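# Place the small box and bottle into the tray

## Task

Move both the small box and the bottle into the tray. The heat block must stay standing exactly as it is now. The requester cannot be contacted, so there is no one to ask.

## Robot and tools

Robot: two arms, left_arm and right_arm, each carrying a parallel two-finger gripper and a wrist camera. Fixed cameras are cam_high and cam_over; the wrist cameras are cam_left_wrist and cam_right_wrist. All four give 896x504 images.

Frames. The scene frame has its origin at table-top height, halfway between the nominal arm bases. +z points up, +x points out over the table, and left_arm sits on the +y side. Image left and right do not follow the arm names. The calibrated bases are: left_arm at (-0.018, +0.286, +0.032) m and right_arm at (-0.026, -0.314, +0.034) m, both nearly unrotated. Each gripper's reported pose, velocity and target is given in that arm's own base frame. The table and the fixed cameras use the scene frame. A gripper's fingers point along its own +z and open and close along its y. end_effector_position is the point between the pads, about 1 cm short of the fingertips. Reported poses can be a few cm off, and more at long reach.

execute_actions(actions, cameras). actions is a list of actions. Each action is a table of up to 15 rows, and each row is one 1/30 s control step. A table with fewer than 15 rows repeats its last row until 15 steps have passed. Every row has 14 numbers in [-1, 1], covering both arms even if only one moves: left dx, dy, dz, rx, ry, rz, opening, then the same seven for right. The six pose numbers are an offset, not a pose. They are measured along that arm's Hand target axes, starting from the Hand target as it stood when the action began. Every row counts from that same start, not from the row before it, so sending the same offset again moves the arm further. Scale: 1.0 equals 0.6 m, or 180 degrees for rx, ry, rz, which together form one rotation vector. The opening is absolute: +1 is fully open (0.094 m) and -1 is closed. Sending all six pose numbers as 0 asks the arm to return to its Hand target. A gripper number of 0 is a real command, so resend the current opening to leave a gripper unchanged. An empty actions list returns the current state and images. cameras: omitted, null or ["all"] gives all cameras, [] gives none, and an unknown name makes the call invalid.

move(target, speed, blend, opening_speed, grip_force, blocking, cameras). target is either one 14-number row laid out as above, or a list of up to 15 rows. Every row is an offset from the Hand targets at the start of the move, not from the previous row. Paths are straight lines and finish together. Each move is capped at 10 s and lasts at least 0.5 s. Moves do not avoid obstacles or the other arm.
- speed: m/s, from 0.002 to 2.9, default 0.25. Rotation is limited to twice that value in rad/s. Give one value, or one per target.
- blend: metres, one value or one per target. It rounds corners at intermediate targets. The default 0 makes the arm stop at each one.
- opening_speed: change per second on the -1..+1 scale, at least 0.2. Use it to close gently.
- grip_force: newtons per finger pad, 10 to 50 (full). Give one value or one per arm. It stays set until changed. Lower forces close slowly.
- blocking=false returns after about 0.5 s while the move keeps running.
The result adds a move: line giving the ending (done, off_target, moving, held, fault) and any limits (limits=paced means the commanded pose was clipped; limits=held means steps were withheld). done means the arm rests within 10 mm and 2 degrees of its target. Neither done nor off_target tells you about contact.

wait(seconds 0 to 10): the robot holds its last command, and a running move continues. stop(): brakes a running move, and fast moves need more room to stop. zoom_image(camera, region=[x0, y0, x1, y1]): pixel box from the top-left of that camera's newest image, at most 504 by 504. read_manual(section="licences") returns licence text only. finished_scene(scene=1) ends the scene and cannot be undone.

Results. Each arm reports end_effector_position (m), end_effector_quat_wxyz, Hand target (your last commanded pose after clipping, from which the next offsets count), Tool commands, and grip_measured (on the opening scale; the last Joint positions value is the opening in metres). Joint velocities may read "within noise". Joint torques include gravity, carry fixed offsets and noise, and wrap at ±28 N m on joints 1 to 3. Motor temperatures also appear. Orientation commands are clipped to within 40 degrees of the measured orientation at each step. Grippers often settle a few cm short of the target because of friction or load. The next command, even all zeros, asks for the target again. If the arm still falls short, send the remaining gap as a new offset.

Gripping. With nothing held, grip_measured reads up to about 2.5 mm wide. On a hard part it can read about 0.064 below the part's true width, and further below on small or round items. The squeeze rises about 1 N per 0.001 past first contact, then jumps to the force limit. To release, command an opening well above grip_measured.

Avoid: collisions or presses between the two arms, including one gripper closing on the other's fingers, and wrist cameras or housings touching. Avoid hard or fast contact with fixed or heavy items, dropping or flinging parts, releasing a part while it moves, and anything falling or being left off the table. Do not tip or move the heat block. Do not route paths close to an arm's own base; go around it. Do not strain the camera cables. Do not push for long against something the arm cannot reach past. Heat warnings: MOTOR HOT appears at 75 °C. At 90 °C an OVER-TEMPERATURE FAULT folds that arm and disables it. At 100 °C the arm goes limp. Loose objects may occasionally be nudged by outside pushes.

Each tool is called after "Emit:" as name(argument=value, ...), one argument or row to a line, values as JSON.

## Session

Emit:
execute_actions(
  actions=[],
)

Scene clock: 0.00 s.
left_arm: end_effector_position=(+0.4025, -0.0096, +0.0956) grip_measured=+1.000 end_effector_quat_wxyz=(+0.592, -0.012, +0.804, +0.053) | right_arm: end_effector_position=(+0.3832, +0.0186, +0.1200) grip_measured=+1.000 end_effector_quat_wxyz=(+0.612, -0.039, +0.788, +0.055)
Joint positions: left_arm=[-0.123 1.61 0.365 0.941 -0.217 0.008 0.094] | right_arm=[-0.032 1.443 0.297 0.894 -0.166 -0.003 0.094]
Joint velocities: within noise
Joint torques (N m): no reading
Motor temperatures (°C): left_arm=[30 29 33 31 25 25 26] | right_arm=[26 27 30 27 27 27 27]
Heat: left arm: 33 °C; right arm: 30 °C.
Hand target: left_arm +0.4020, -0.0094, +0.0936; +0.588, -0.012, +0.807, +0.054 | right_arm +0.3836, +0.0187, +0.1208; +0.611, -0.040, +0.789, +0.055
Tool commands: left_gripper/opening=+1.0 right_gripper/opening=+1.0

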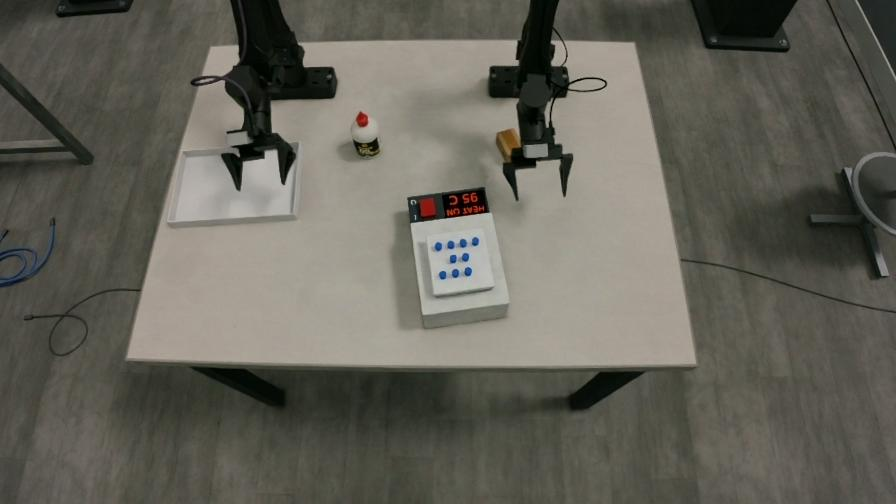

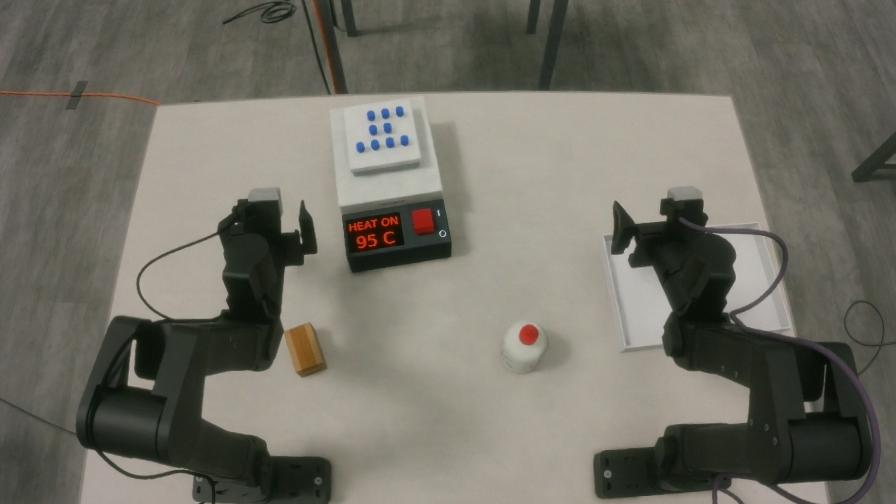

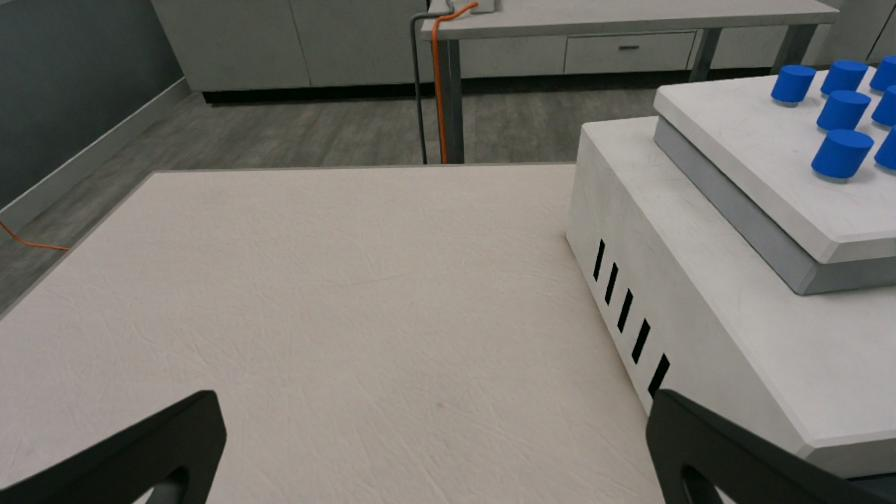

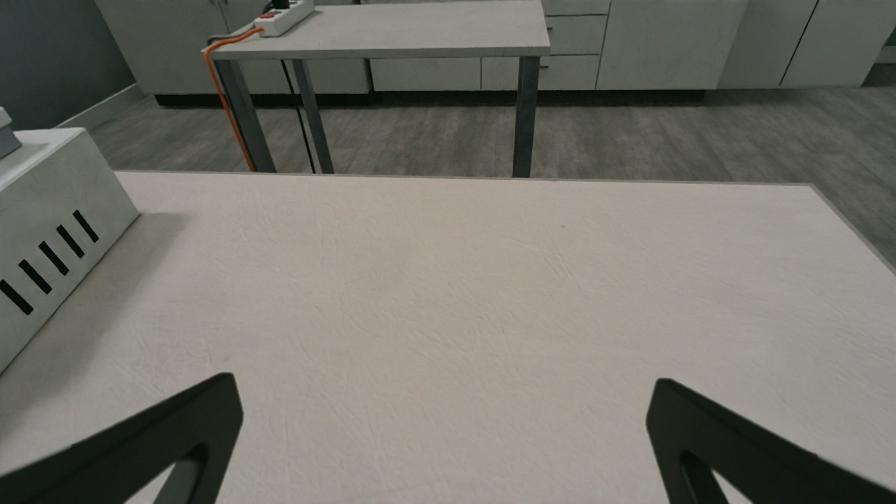

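Emit:
zoom_image(
  camera="cam_over",
  region=[260, 300, 580, 480],
)

Emit:
zoom_image(
  camera="cam_high",
  region=[320, 80, 600, 240],
)

Emit:
zoom_image(
  camera="cam_over",
  region=[580, 180, 860, 360],
)

Scaled by 1.575 from the camera's 896x504 image, which has a finer 1280x720 frame.

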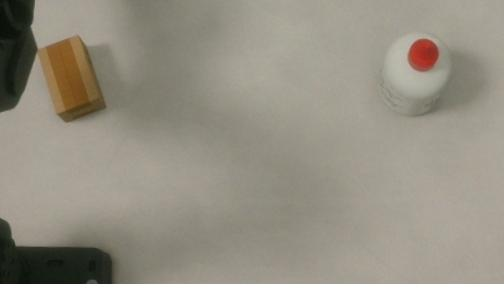

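Scaled by 1.800 from the camera's 896x504 image, which has a finer 1280x720 frame.

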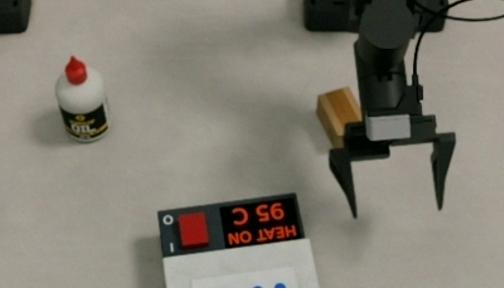

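Scaled by 1.800 from the camera's 896x504 image, which has a finer 1280x720 frame.

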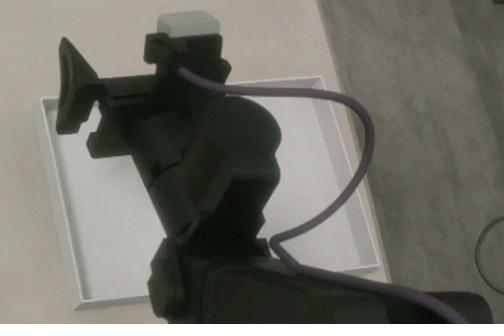

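Emit:
move(
  target=[-0.0255,-0.0577,-0.3545,-0.0264,0.4025,-0.0781,1,-0.0488,0.3342,-0.2240,-0.1092,0.4115,-0.1611,1],
  speed=0.35,
)

Scene clock: 69.47 s.
left_arm: end_effector_position=(+0.2052, -0.0631, +0.1648) grip_measured=+1.000 end_effector_quat_wxyz=(-0.001, -0.151, +0.989, +0.005) | right_arm: end_effector_position=(+0.2349, +0.1955, +0.1881) grip_measured=+1.000 end_effector_quat_wxyz=(+0.008, -0.344, +0.939, -0.003)
Joint positions: left_arm=[-0.31 1.368 1.28 -1.488 -0.008 -0.613 0.094] | right_arm=[0.697 1.713 1.707 -1.553 0.01 -0.005 0.094]
Joint torques (N m): left_arm=[-0.24 -2.89 7.91 0.4 0.06 -0.1] | right_arm=[0.09 -5.63 9.21 0.39 -0.1 0.08]
Motor temperatures (°C): left_arm=[30 31 36 37 25 25 26] | right_arm=[26 29 34 35 27 27 27]
Heat: left arm: 37 °C; right arm: 35 °C.
Hand target: left_arm +0.2079, -0.0659, +0.1699; +0.000, -0.156, +0.988, +0.000 | right_arm +0.2359, +0.1990, +0.1899; +0.001, -0.342, +0.940, +0.000
Off the commanded pose: left_arm 0.007 m, 1 deg | right_arm 0.004 m, 1 deg.
joint sent to its limit (right arm) — joint 4 (wrist pitch), lower limit. The joint targets still meet the commanded pose.
move: done

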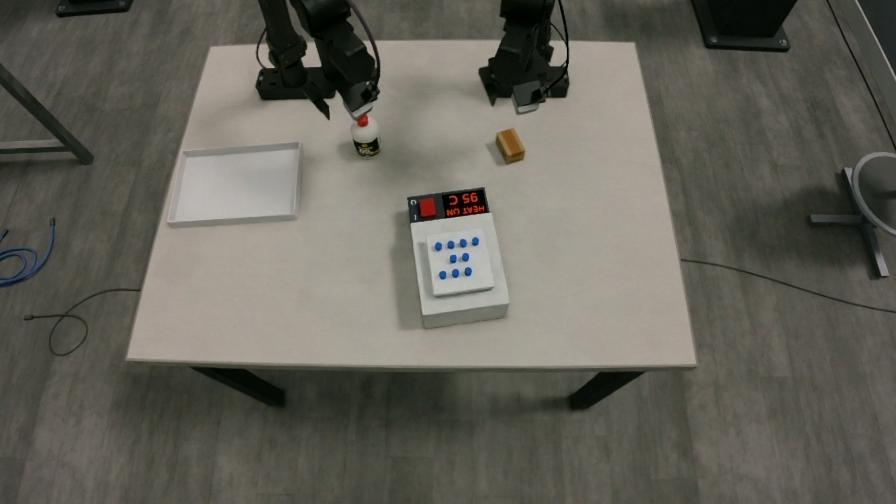

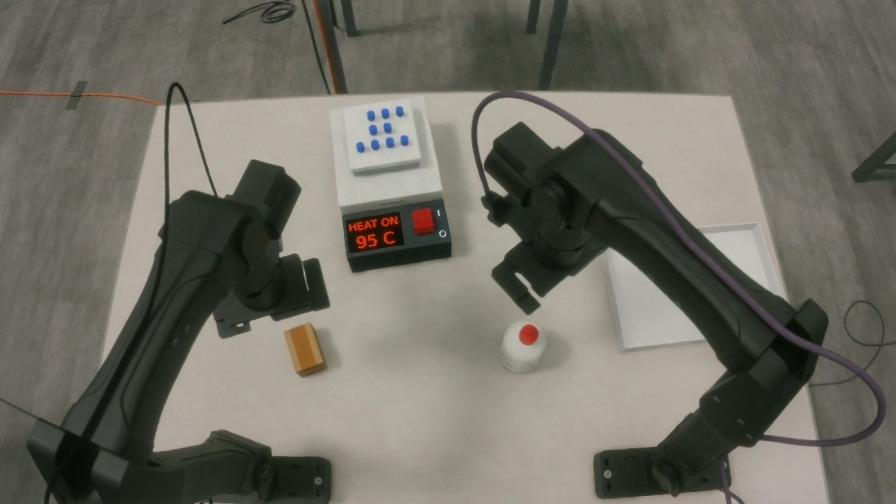

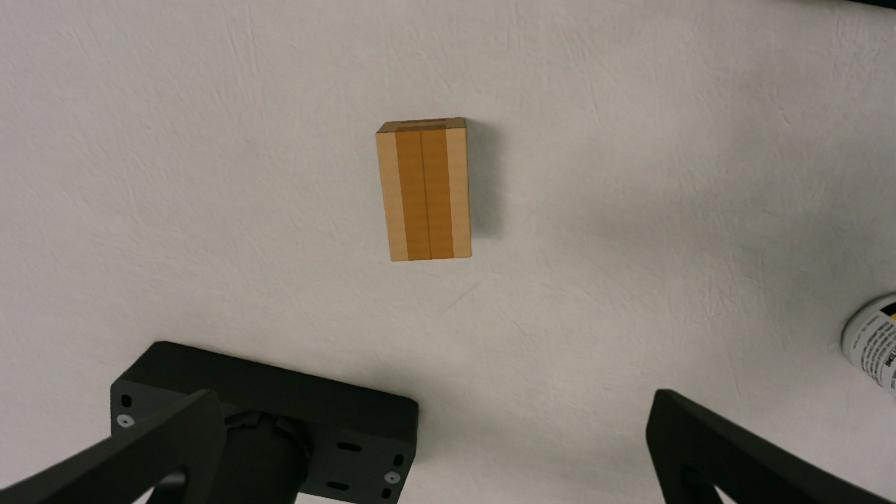

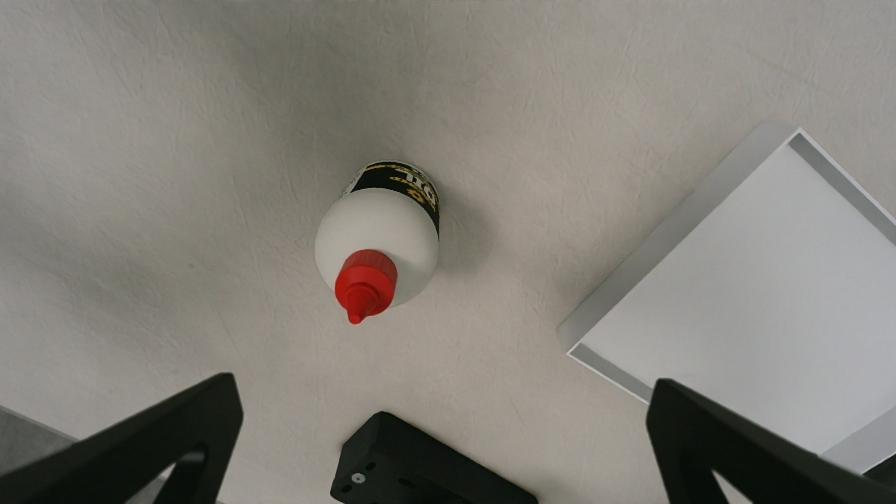

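Emit:
zoom_image(
  camera="cam_high",
  region=[330, 95, 410, 165],
)

Emit:
zoom_image(
  camera="cam_right_wrist",
  region=[280, 130, 480, 340],
)

Scaled by 6.300 from the camera's 896x504 image, which has a finer 1280x720 frame.

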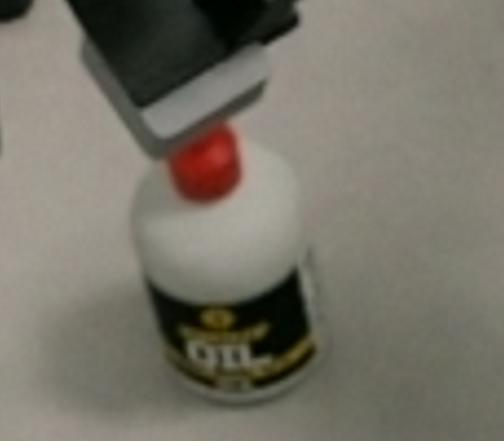

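Scaled by 2.400 from the camera's 896x504 image, which has a finer 1280x720 frame.

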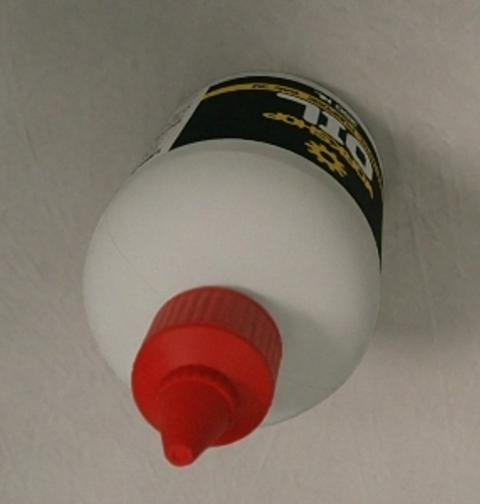

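Emit:
move(
  target=[0.0047,0.0192,0.1748,0,0,-0.0139,0.8,0.0473,0.0582,0.0748,0,0,0,1],
  speed=0.25,
)

Scene clock: 113.73 s.
left_arm: end_effector_position=(+0.2063, -0.0567, +0.0709) grip_measured=+0.802 end_effector_quat_wxyz=(+0.007, -0.170, +0.985, +0.000) | right_arm: end_effector_position=(+0.1934, +0.2074, +0.1424) grip_measured=+1.000 end_effector_quat_wxyz=(-0.010, -0.343, +0.939, -0.007)
Joint positions: left_arm=[-0.279 1.36 0.899 -1.097 -0.007 -0.621 0.085] | right_arm=[0.819 1.637 1.44 -1.397 0.004 0.118 0.094]
Joint torques (N m): left_arm=[0.25 -3.69 3.9 0.64 0.06 -0.11] | right_arm=[0.23 -8.35 5.49 0.56 -0.03 0.11]
Motor temperatures (°C): left_arm=[30 30 39 33 25 25 26] | right_arm=[26 30 34 30 27 27 27]
Heat: left arm: 39 °C; right arm: 34 °C.
Hand target: left_arm +0.2017, -0.0558, +0.0651; +0.000, -0.177, +0.984, +0.000 | right_arm +0.1918, +0.2076, +0.1450; +0.001, -0.342, +0.940, +0.000
Off the commanded pose: left_arm 0.008 m, 1 deg | right_arm 0.003 m, 1 deg.
move: done

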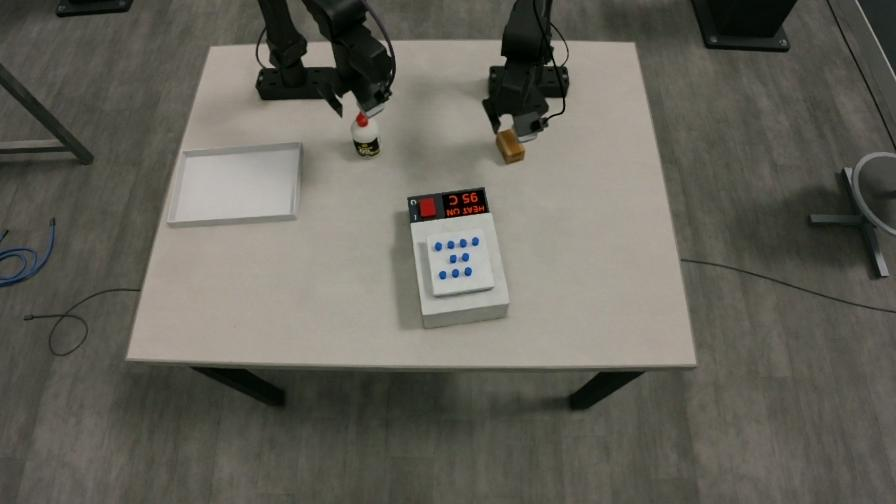

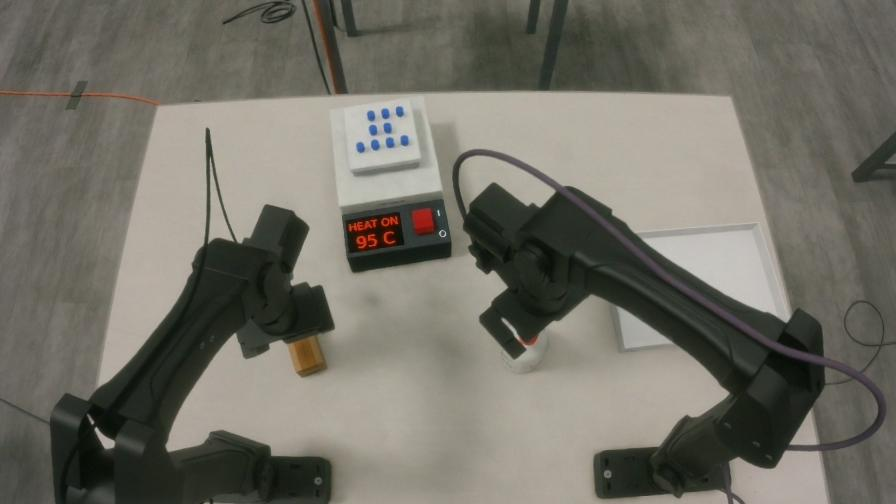

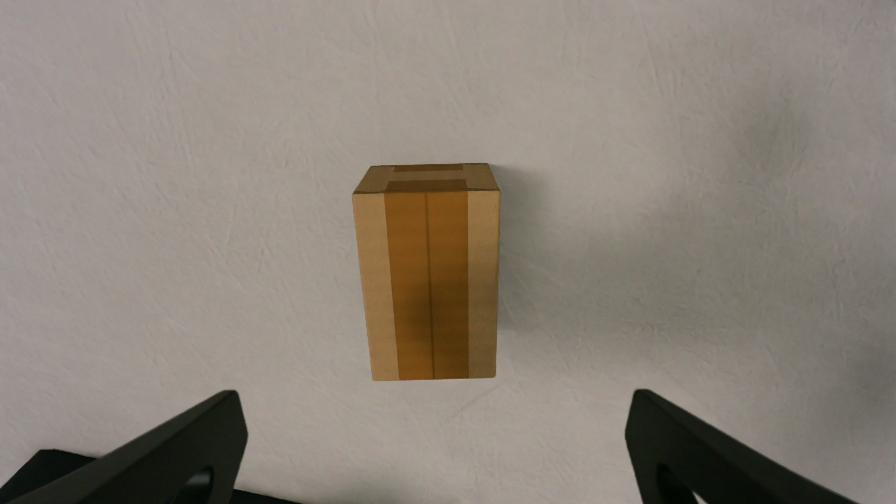

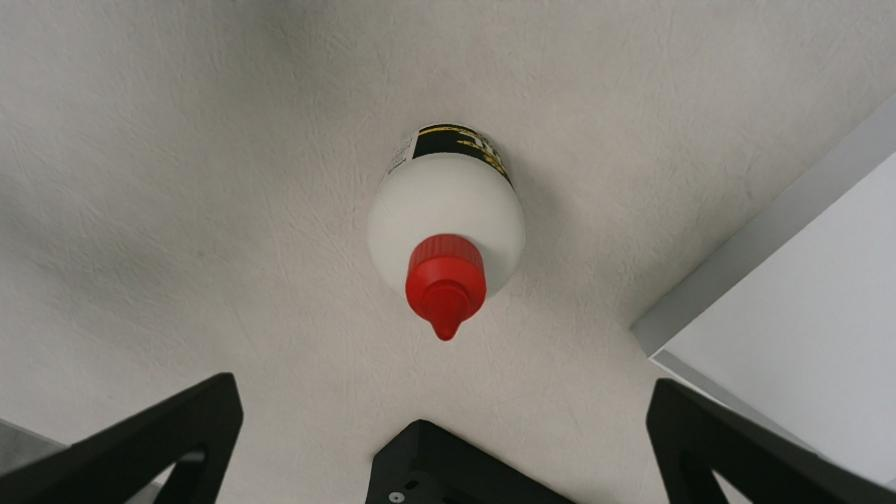

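Emit:
move(
  target=[
    [0.0033,0.005,0.1285,0,0,0,0.8,0.004,0,0.1583,0,0,0,1],
    [0.0033,0.005,0.1285,0,0,0,-0.3,0.004,0,0.1583,0,0,0,0.1],
  ],
  speed=0.15,
  grip_force=[22, 25],
)

Scene clock: 127.47 s.
left_arm: end_effector_position=(+0.2049, -0.0551, -0.0056) grip_measured=-0.025 end_effector_quat_wxyz=(+0.011, -0.173, +0.985, -0.001) | right_arm: end_effector_position=(+0.1917, +0.2056, +0.0571) grip_measured=+0.325 end_effector_quat_wxyz=(+0.006, -0.343, +0.939, +0.001)
Joint positions: left_arm=[-0.274 1.477 0.664 -0.738 -0.007 -0.621 0.046] | right_arm=[0.819 1.637 1.097 -1.02 0.004 0.119 0.062]
Joint torques (N m): left_arm=[0.36 -3.1 3.55 0.68 0.06 -0.05] | right_arm=[0.31 -5.07 5.67 0.68 -0.03 0.08]
Heat: left arm: 37 °C; right arm: 33 °C.
Hand target: left_arm +0.1988, -0.0536, -0.0121; +0.000, -0.178, +0.984, +0.000 | right_arm +0.1901, +0.2061, +0.0500; +0.001, -0.342, +0.940, +0.000
Off the commanded pose: left_arm 0.009 m, 1 deg | right_arm 0.007 m, 1 deg.
grip_force (N): 22, 25
move: done

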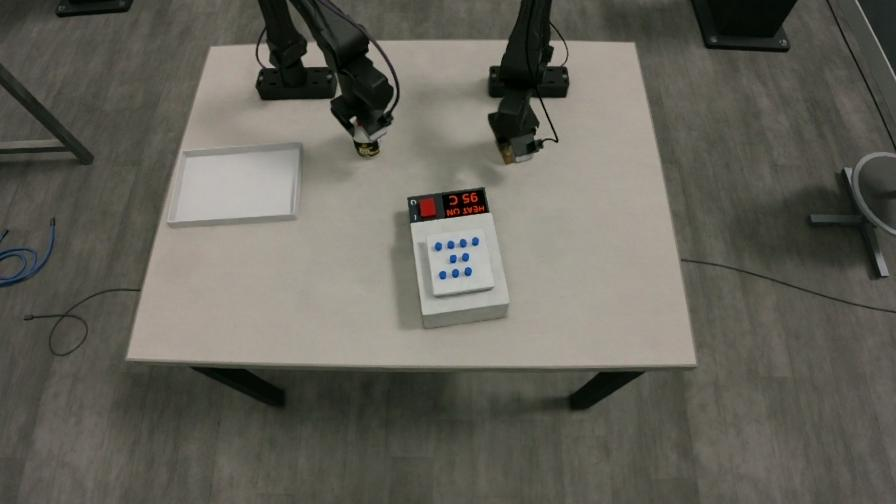

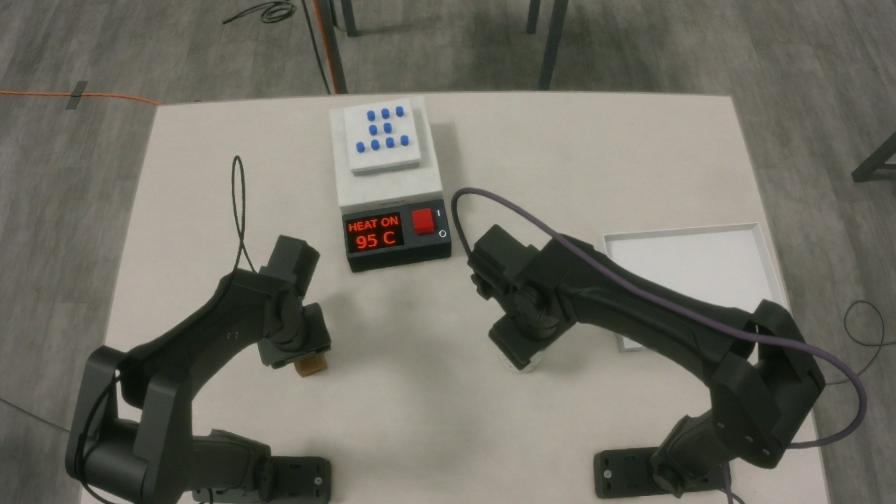

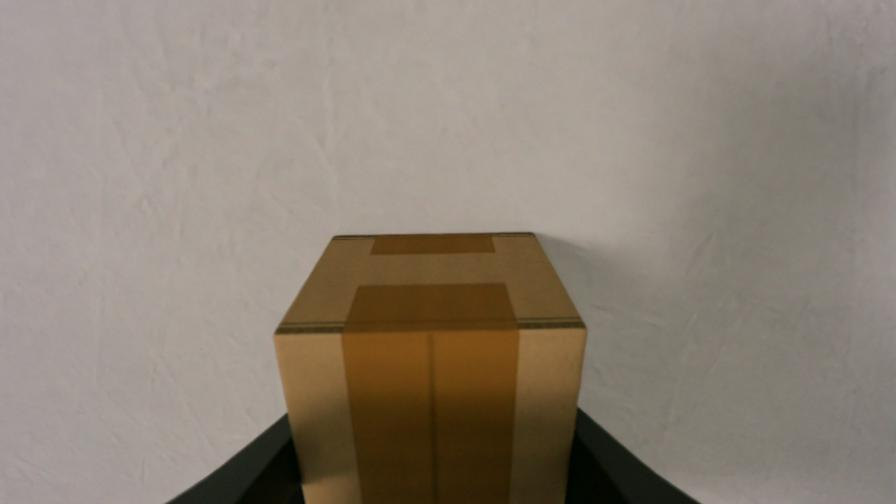

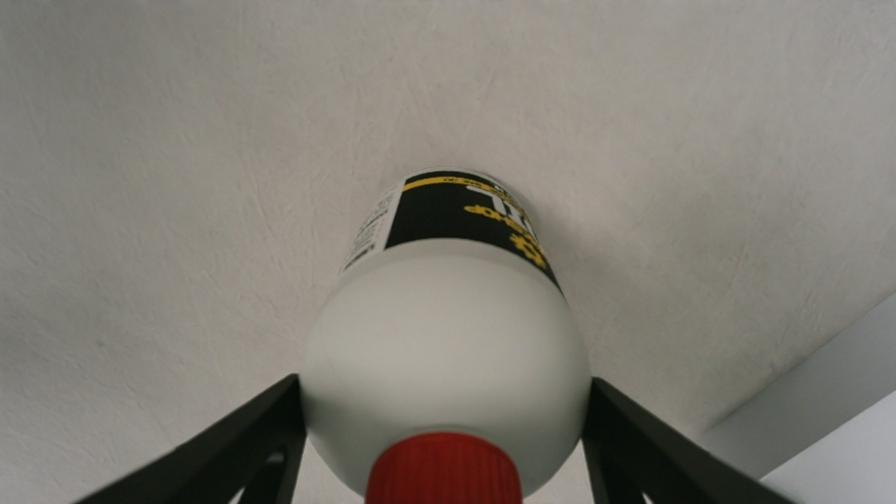

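Emit:
move(
  target=[
    [0,0,-0.1083,0,0,0,-0.3,0,0,0,0,0,0,0.8],
    [0.0495,-0.2527,-0.1083,0,0,0,-0.3,0,0,0.0158,0,0,0,0.1],
    [0.0495,-0.2527,-0.0035,0,0,0,0.6,0,0,-0.15,0,0,0,0.1],
  ],
  speed=0.18,
  grip_force=[22, 30],
)

Scene clock: 155.13 s.
left_arm: end_effector_position=(+0.2284, -0.2105, -0.0020) grip_measured=+0.598 end_effector_quat_wxyz=(+0.006, -0.173, +0.985, -0.010) | right_arm: end_effector_position=(+0.1896, +0.2034, +0.1309) grip_measured=+0.358 end_effector_quat_wxyz=(-0.010, -0.343, +0.939, -0.007)
Joint positions: left_arm=[-0.747 1.825 1.063 -0.786 0.002 -1.094 0.075] | right_arm=[0.819 1.616 1.372 -1.351 0.004 0.12 0.064]
Joint torques (N m): left_arm=[-0.09 -6.27 3.85 0.63 -0.03 -0.1] | right_arm=[0.31 -7.35 8.85 0.32 -0.03 0.08]
Heat: left arm: 37 °C; right arm: 33 °C.
Hand target: left_arm +0.2240, -0.2060, -0.0100; +0.000, -0.178, +0.984, +0.000 | right_arm +0.1900, +0.2060, +0.1399; +0.000, -0.342, +0.940, +0.000
Off the commanded pose: left_arm 0.010 m, 1 deg | right_arm 0.010 m, 1 deg.
grip_force (N): 22, 30
move: done

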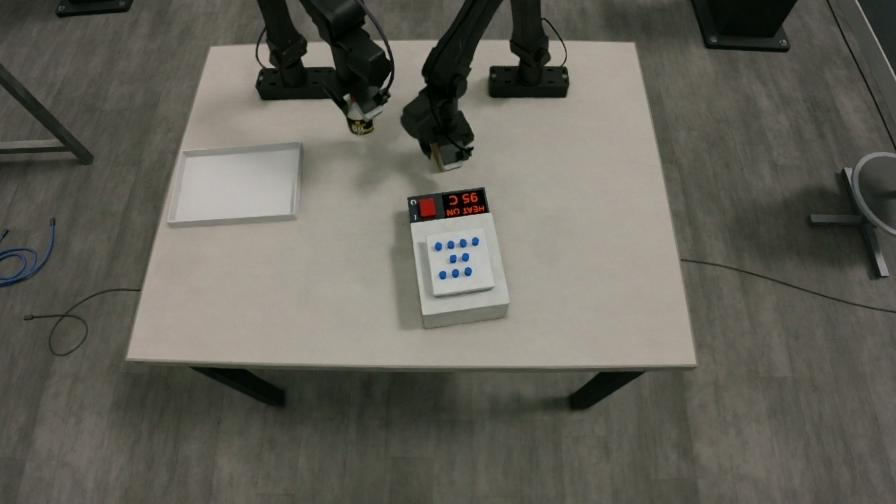

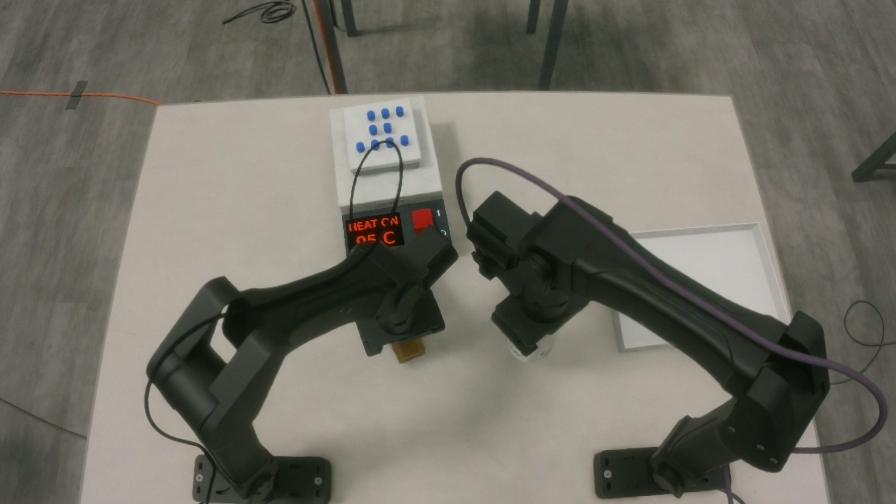

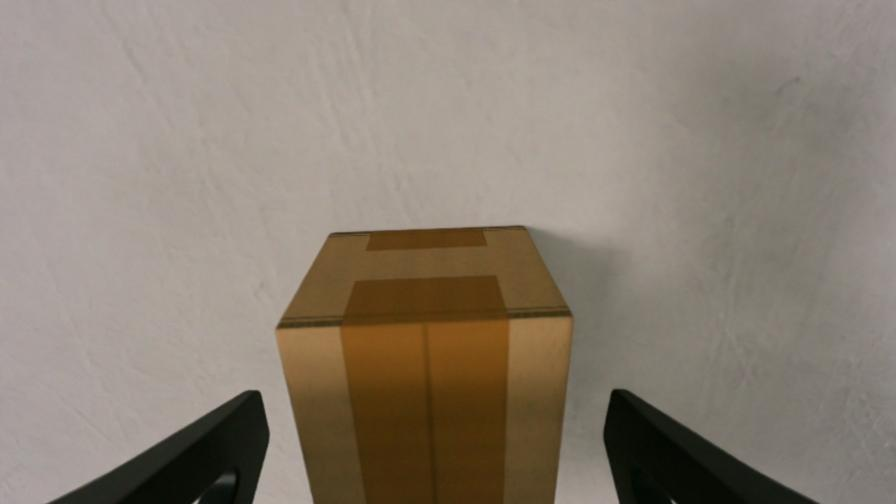

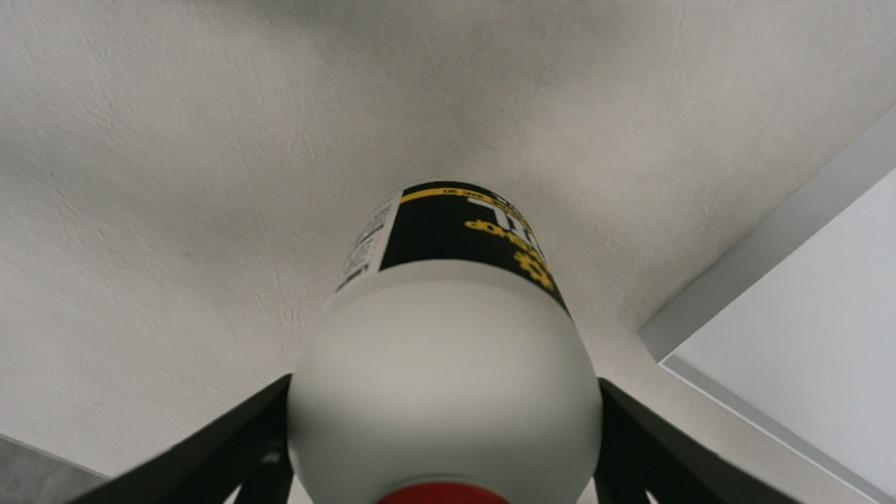

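Emit:
move(
  target=[
    [0,0,-0.2,0,0,0,0.6,0.0895,-0.2269,0,0,0,0.0889,0.1],
    [-0.1315,0.3709,-0.2333,0,0,0,0.6,0.2237,-0.5673,0,0,0,0.2222,0.1],
    [-0.1315,0.3709,-0.2333,0,0,0,0.6,0.2237,-0.5673,0.155,0,0,0.2222,0.1],
  ],
  speed=[0.25,0.28,0.15],
  blend=[0.03,0.01,0],
)

Scene clock: 174.53 s.
left_arm: end_effector_position=(+0.2240, +0.0300, +0.1292) grip_measured=+0.598 end_effector_quat_wxyz=(+0.003, -0.181, +0.984, +0.002) | right_arm: end_effector_position=(+0.3044, -0.1433, +0.0542) grip_measured=+0.358 end_effector_quat_wxyz=(+0.003, +0.006, +1.000, -0.004)
Joint positions: left_arm=[0.125 1.39 1.155 -1.33 -0.005 -0.238 0.075] | right_arm=[-0.441 1.845 1.332 -1.049 0.005 -0.428 0.064]
Joint torques (N m): left_arm=[0.4 -4.72 5.48 0.4 0.02 0.09] | right_arm=[0.42 -6.82 6 0.67 -0.05 -0.06]
Heat: left arm: 36 °C; right arm: 35 °C.
Hand target: left_arm +0.2201, +0.0299, +0.1301; +0.000, -0.178, +0.984, +0.000 | right_arm +0.3057, -0.1411, +0.0471; +0.000, +0.000, +1.000, +0.000
Off the commanded pose: left_arm 0.004 m, 1 deg | right_arm 0.008 m, 1 deg.
grip_force (N): 22, 30
move: done

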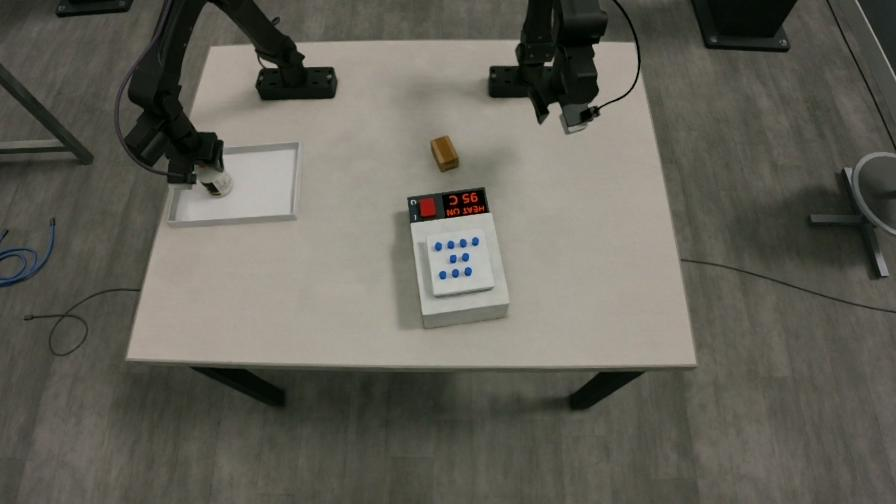

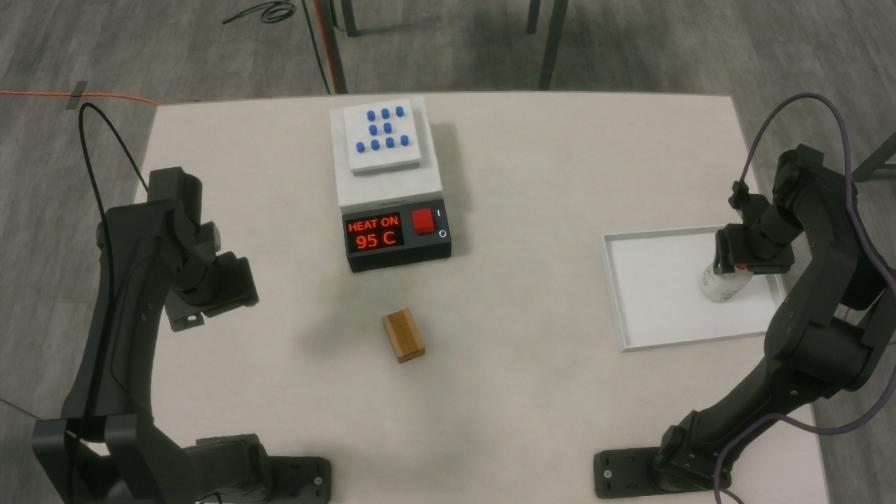

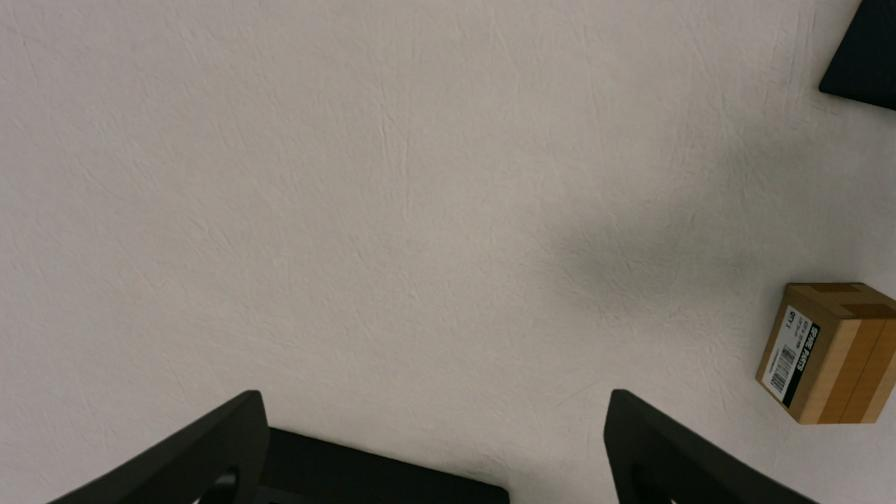

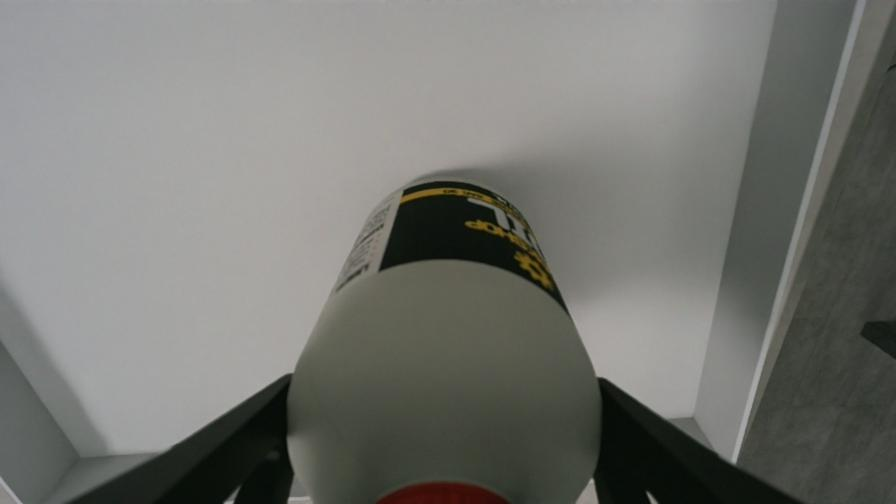

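Emit:
move(
  target=[
    [0,0,0,0,0,0,0.6,0,0,0.0118,0,0,0,1],
    [0,0,0,0,0,0,0.6,0,0,-0.1715,0,0,0,1],
    [0,0,0,0,0,0,0.6,0.1188,0.8935,-0.0632,0,0,-0.1139,1],
  ],
  speed=[0.03,0.2,0.3],
  blend=[0,0.03,0],
)

Scene clock: 190.87 s.
left_arm: end_effector_position=(+0.2240, +0.0300, +0.1292) grip_measured=+0.598 end_effector_quat_wxyz=(+0.003, -0.181, +0.984, +0.002) | right_arm: end_effector_position=(+0.2320, +0.3951, +0.0934) grip_measured=+0.997 end_effector_quat_wxyz=(+0.006, -0.183, +0.983, +0.010)
Joint positions: left_arm=[0.125 1.39 1.155 -1.33 -0.005 -0.238 0.075] | right_arm=[1.036 2.335 2.233 -1.445 -0.005 0.668 0.094]
Joint torques (N m): left_arm=[0.49 -4.74 5.45 0.39 0.03 0.11] | right_arm=[-0.27 -9.06 9.35 0.39 0.05 0.1]
Heat: left arm: 36 °C; right arm: 35 °C.
Hand target: left_arm +0.2201, +0.0299, +0.1301; +0.000, -0.178, +0.984, +0.000 | right_arm +0.2349, +0.3950, +0.0849; +0.000, -0.178, +0.984, +0.000
Off the commanded pose: left_arm 0.004 m, 1 deg | right_arm 0.009 m, 1 deg.
grip_force (N): 22, 30
move: done

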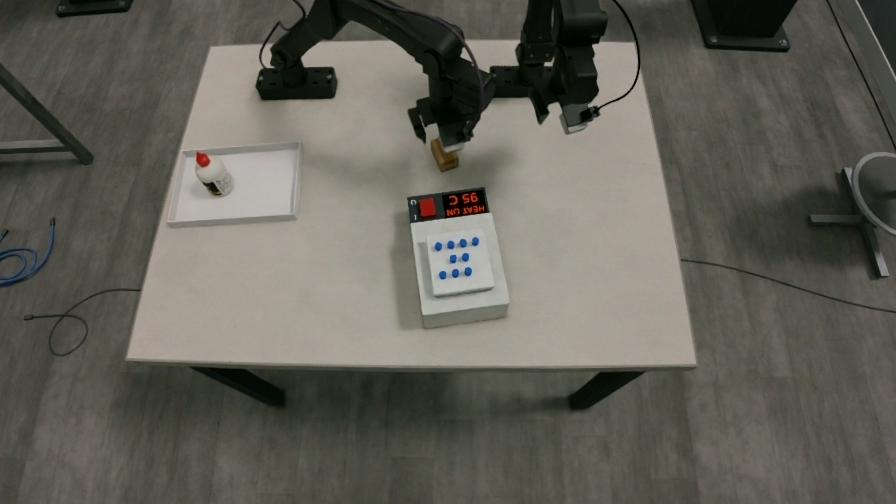

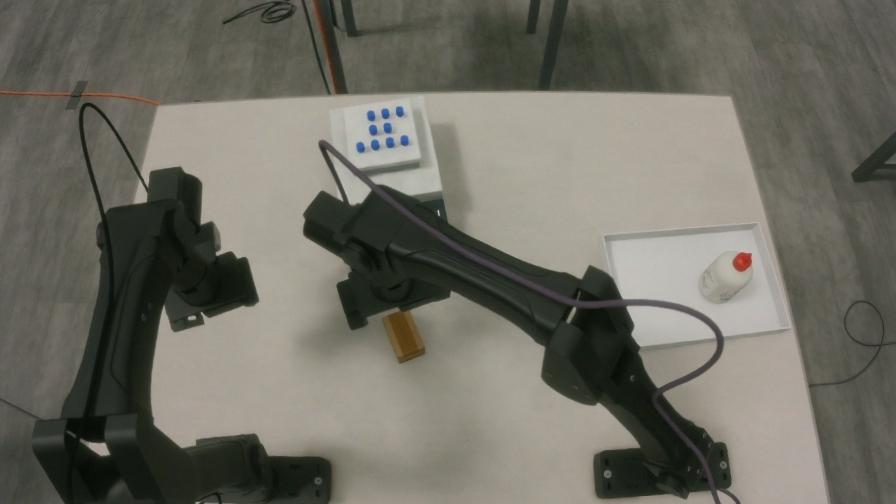

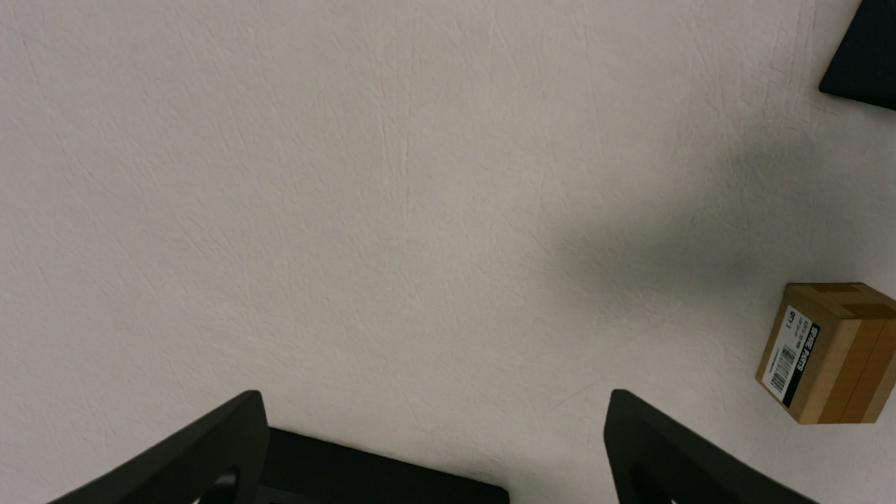

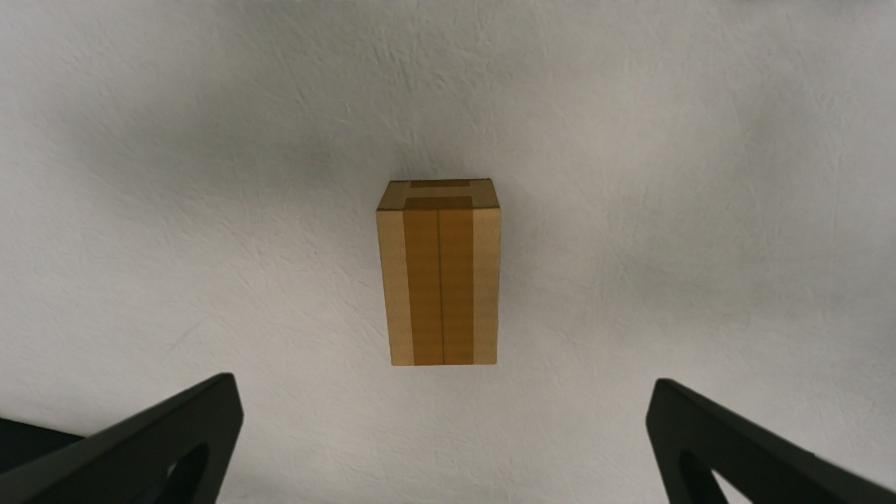

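Emit:
move(
  target=[
    [0,0,0,0,0,0,0.6,0.0317,0.0042,0.1715,0,0,0,0.7],
    [0,0,0,0,0,0,0.6,0.0317,0.0042,0.1715,0,0,0,-0.3],
    [0,0,0,0,0,0,0.6,0.0317,0.0042,0.0498,0,0,0,-0.3],
  ],
  speed=0.15,
  grip_force=[22, 25],
)

Scene clock: 204.33 s.
left_arm: end_effector_position=(+0.2240, +0.0300, +0.1292) grip_measured=+0.598 end_effector_quat_wxyz=(+0.003, -0.181, +0.984, +0.002) | right_arm: end_effector_position=(+0.2144, +0.3855, +0.0365) grip_measured=-0.036 end_effector_quat_wxyz=(-0.014, -0.179, +0.984, -0.014)
Joint positions: left_arm=[0.125 1.39 1.155 -1.33 -0.005 -0.238 0.075] | right_arm=[1.059 2.322 1.984 -1.272 -0.005 0.699 0.045]
Joint torques (N m): left_arm=[0.42 -4.68 5.42 0.4 0.04 0.11] | right_arm=[0.4 -13.86 9.03 0.27 0.06 0.11]
Motor temperatures (°C): left_arm=[30 30 36 31 25 25 27] | right_arm=[26 35 35 28 27 27 28]
Heat: left arm: 36 °C; right arm: 35 °C.
Hand target: left_arm +0.2201, +0.0299, +0.1301; +0.000, -0.178, +0.984, +0.000 | right_arm +0.2162, +0.3907, +0.0551; +0.000, -0.178, +0.984, +0.000
Off the commanded pose: left_arm 0.004 m, 1 deg | right_arm 0.019 m, 2 deg.
grip_force (N): 22, 25
move: off_target (right_arm)

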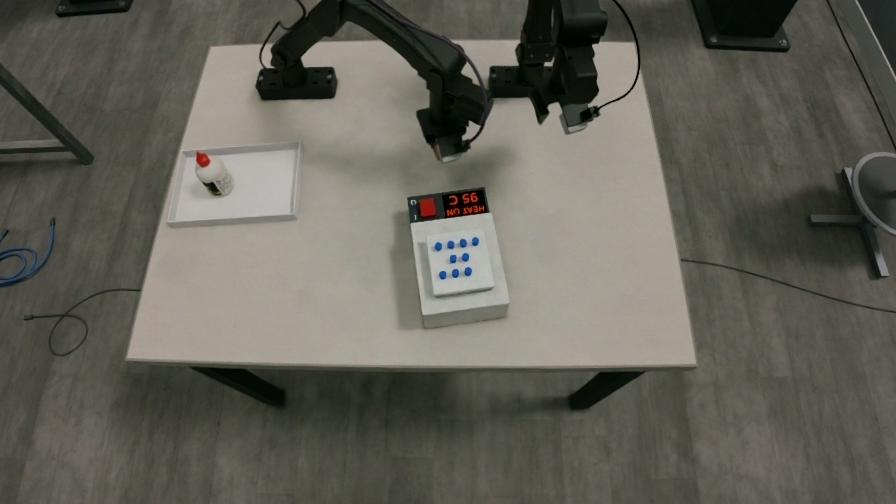

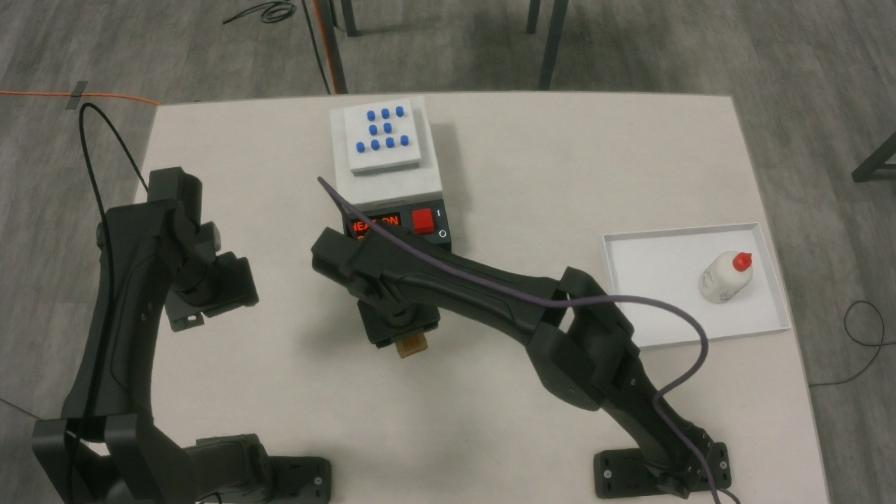

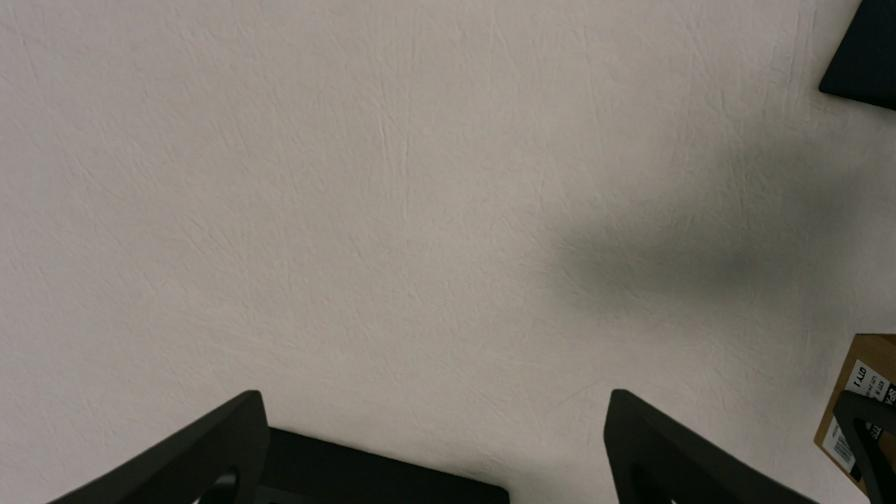

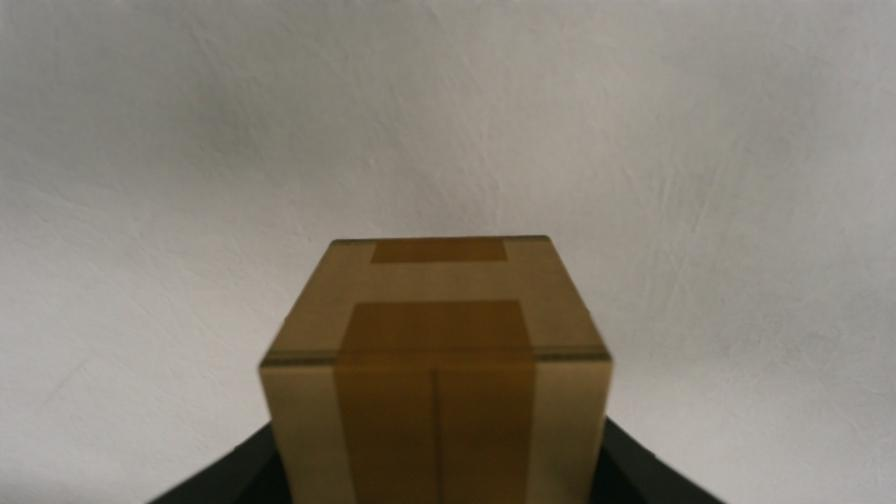

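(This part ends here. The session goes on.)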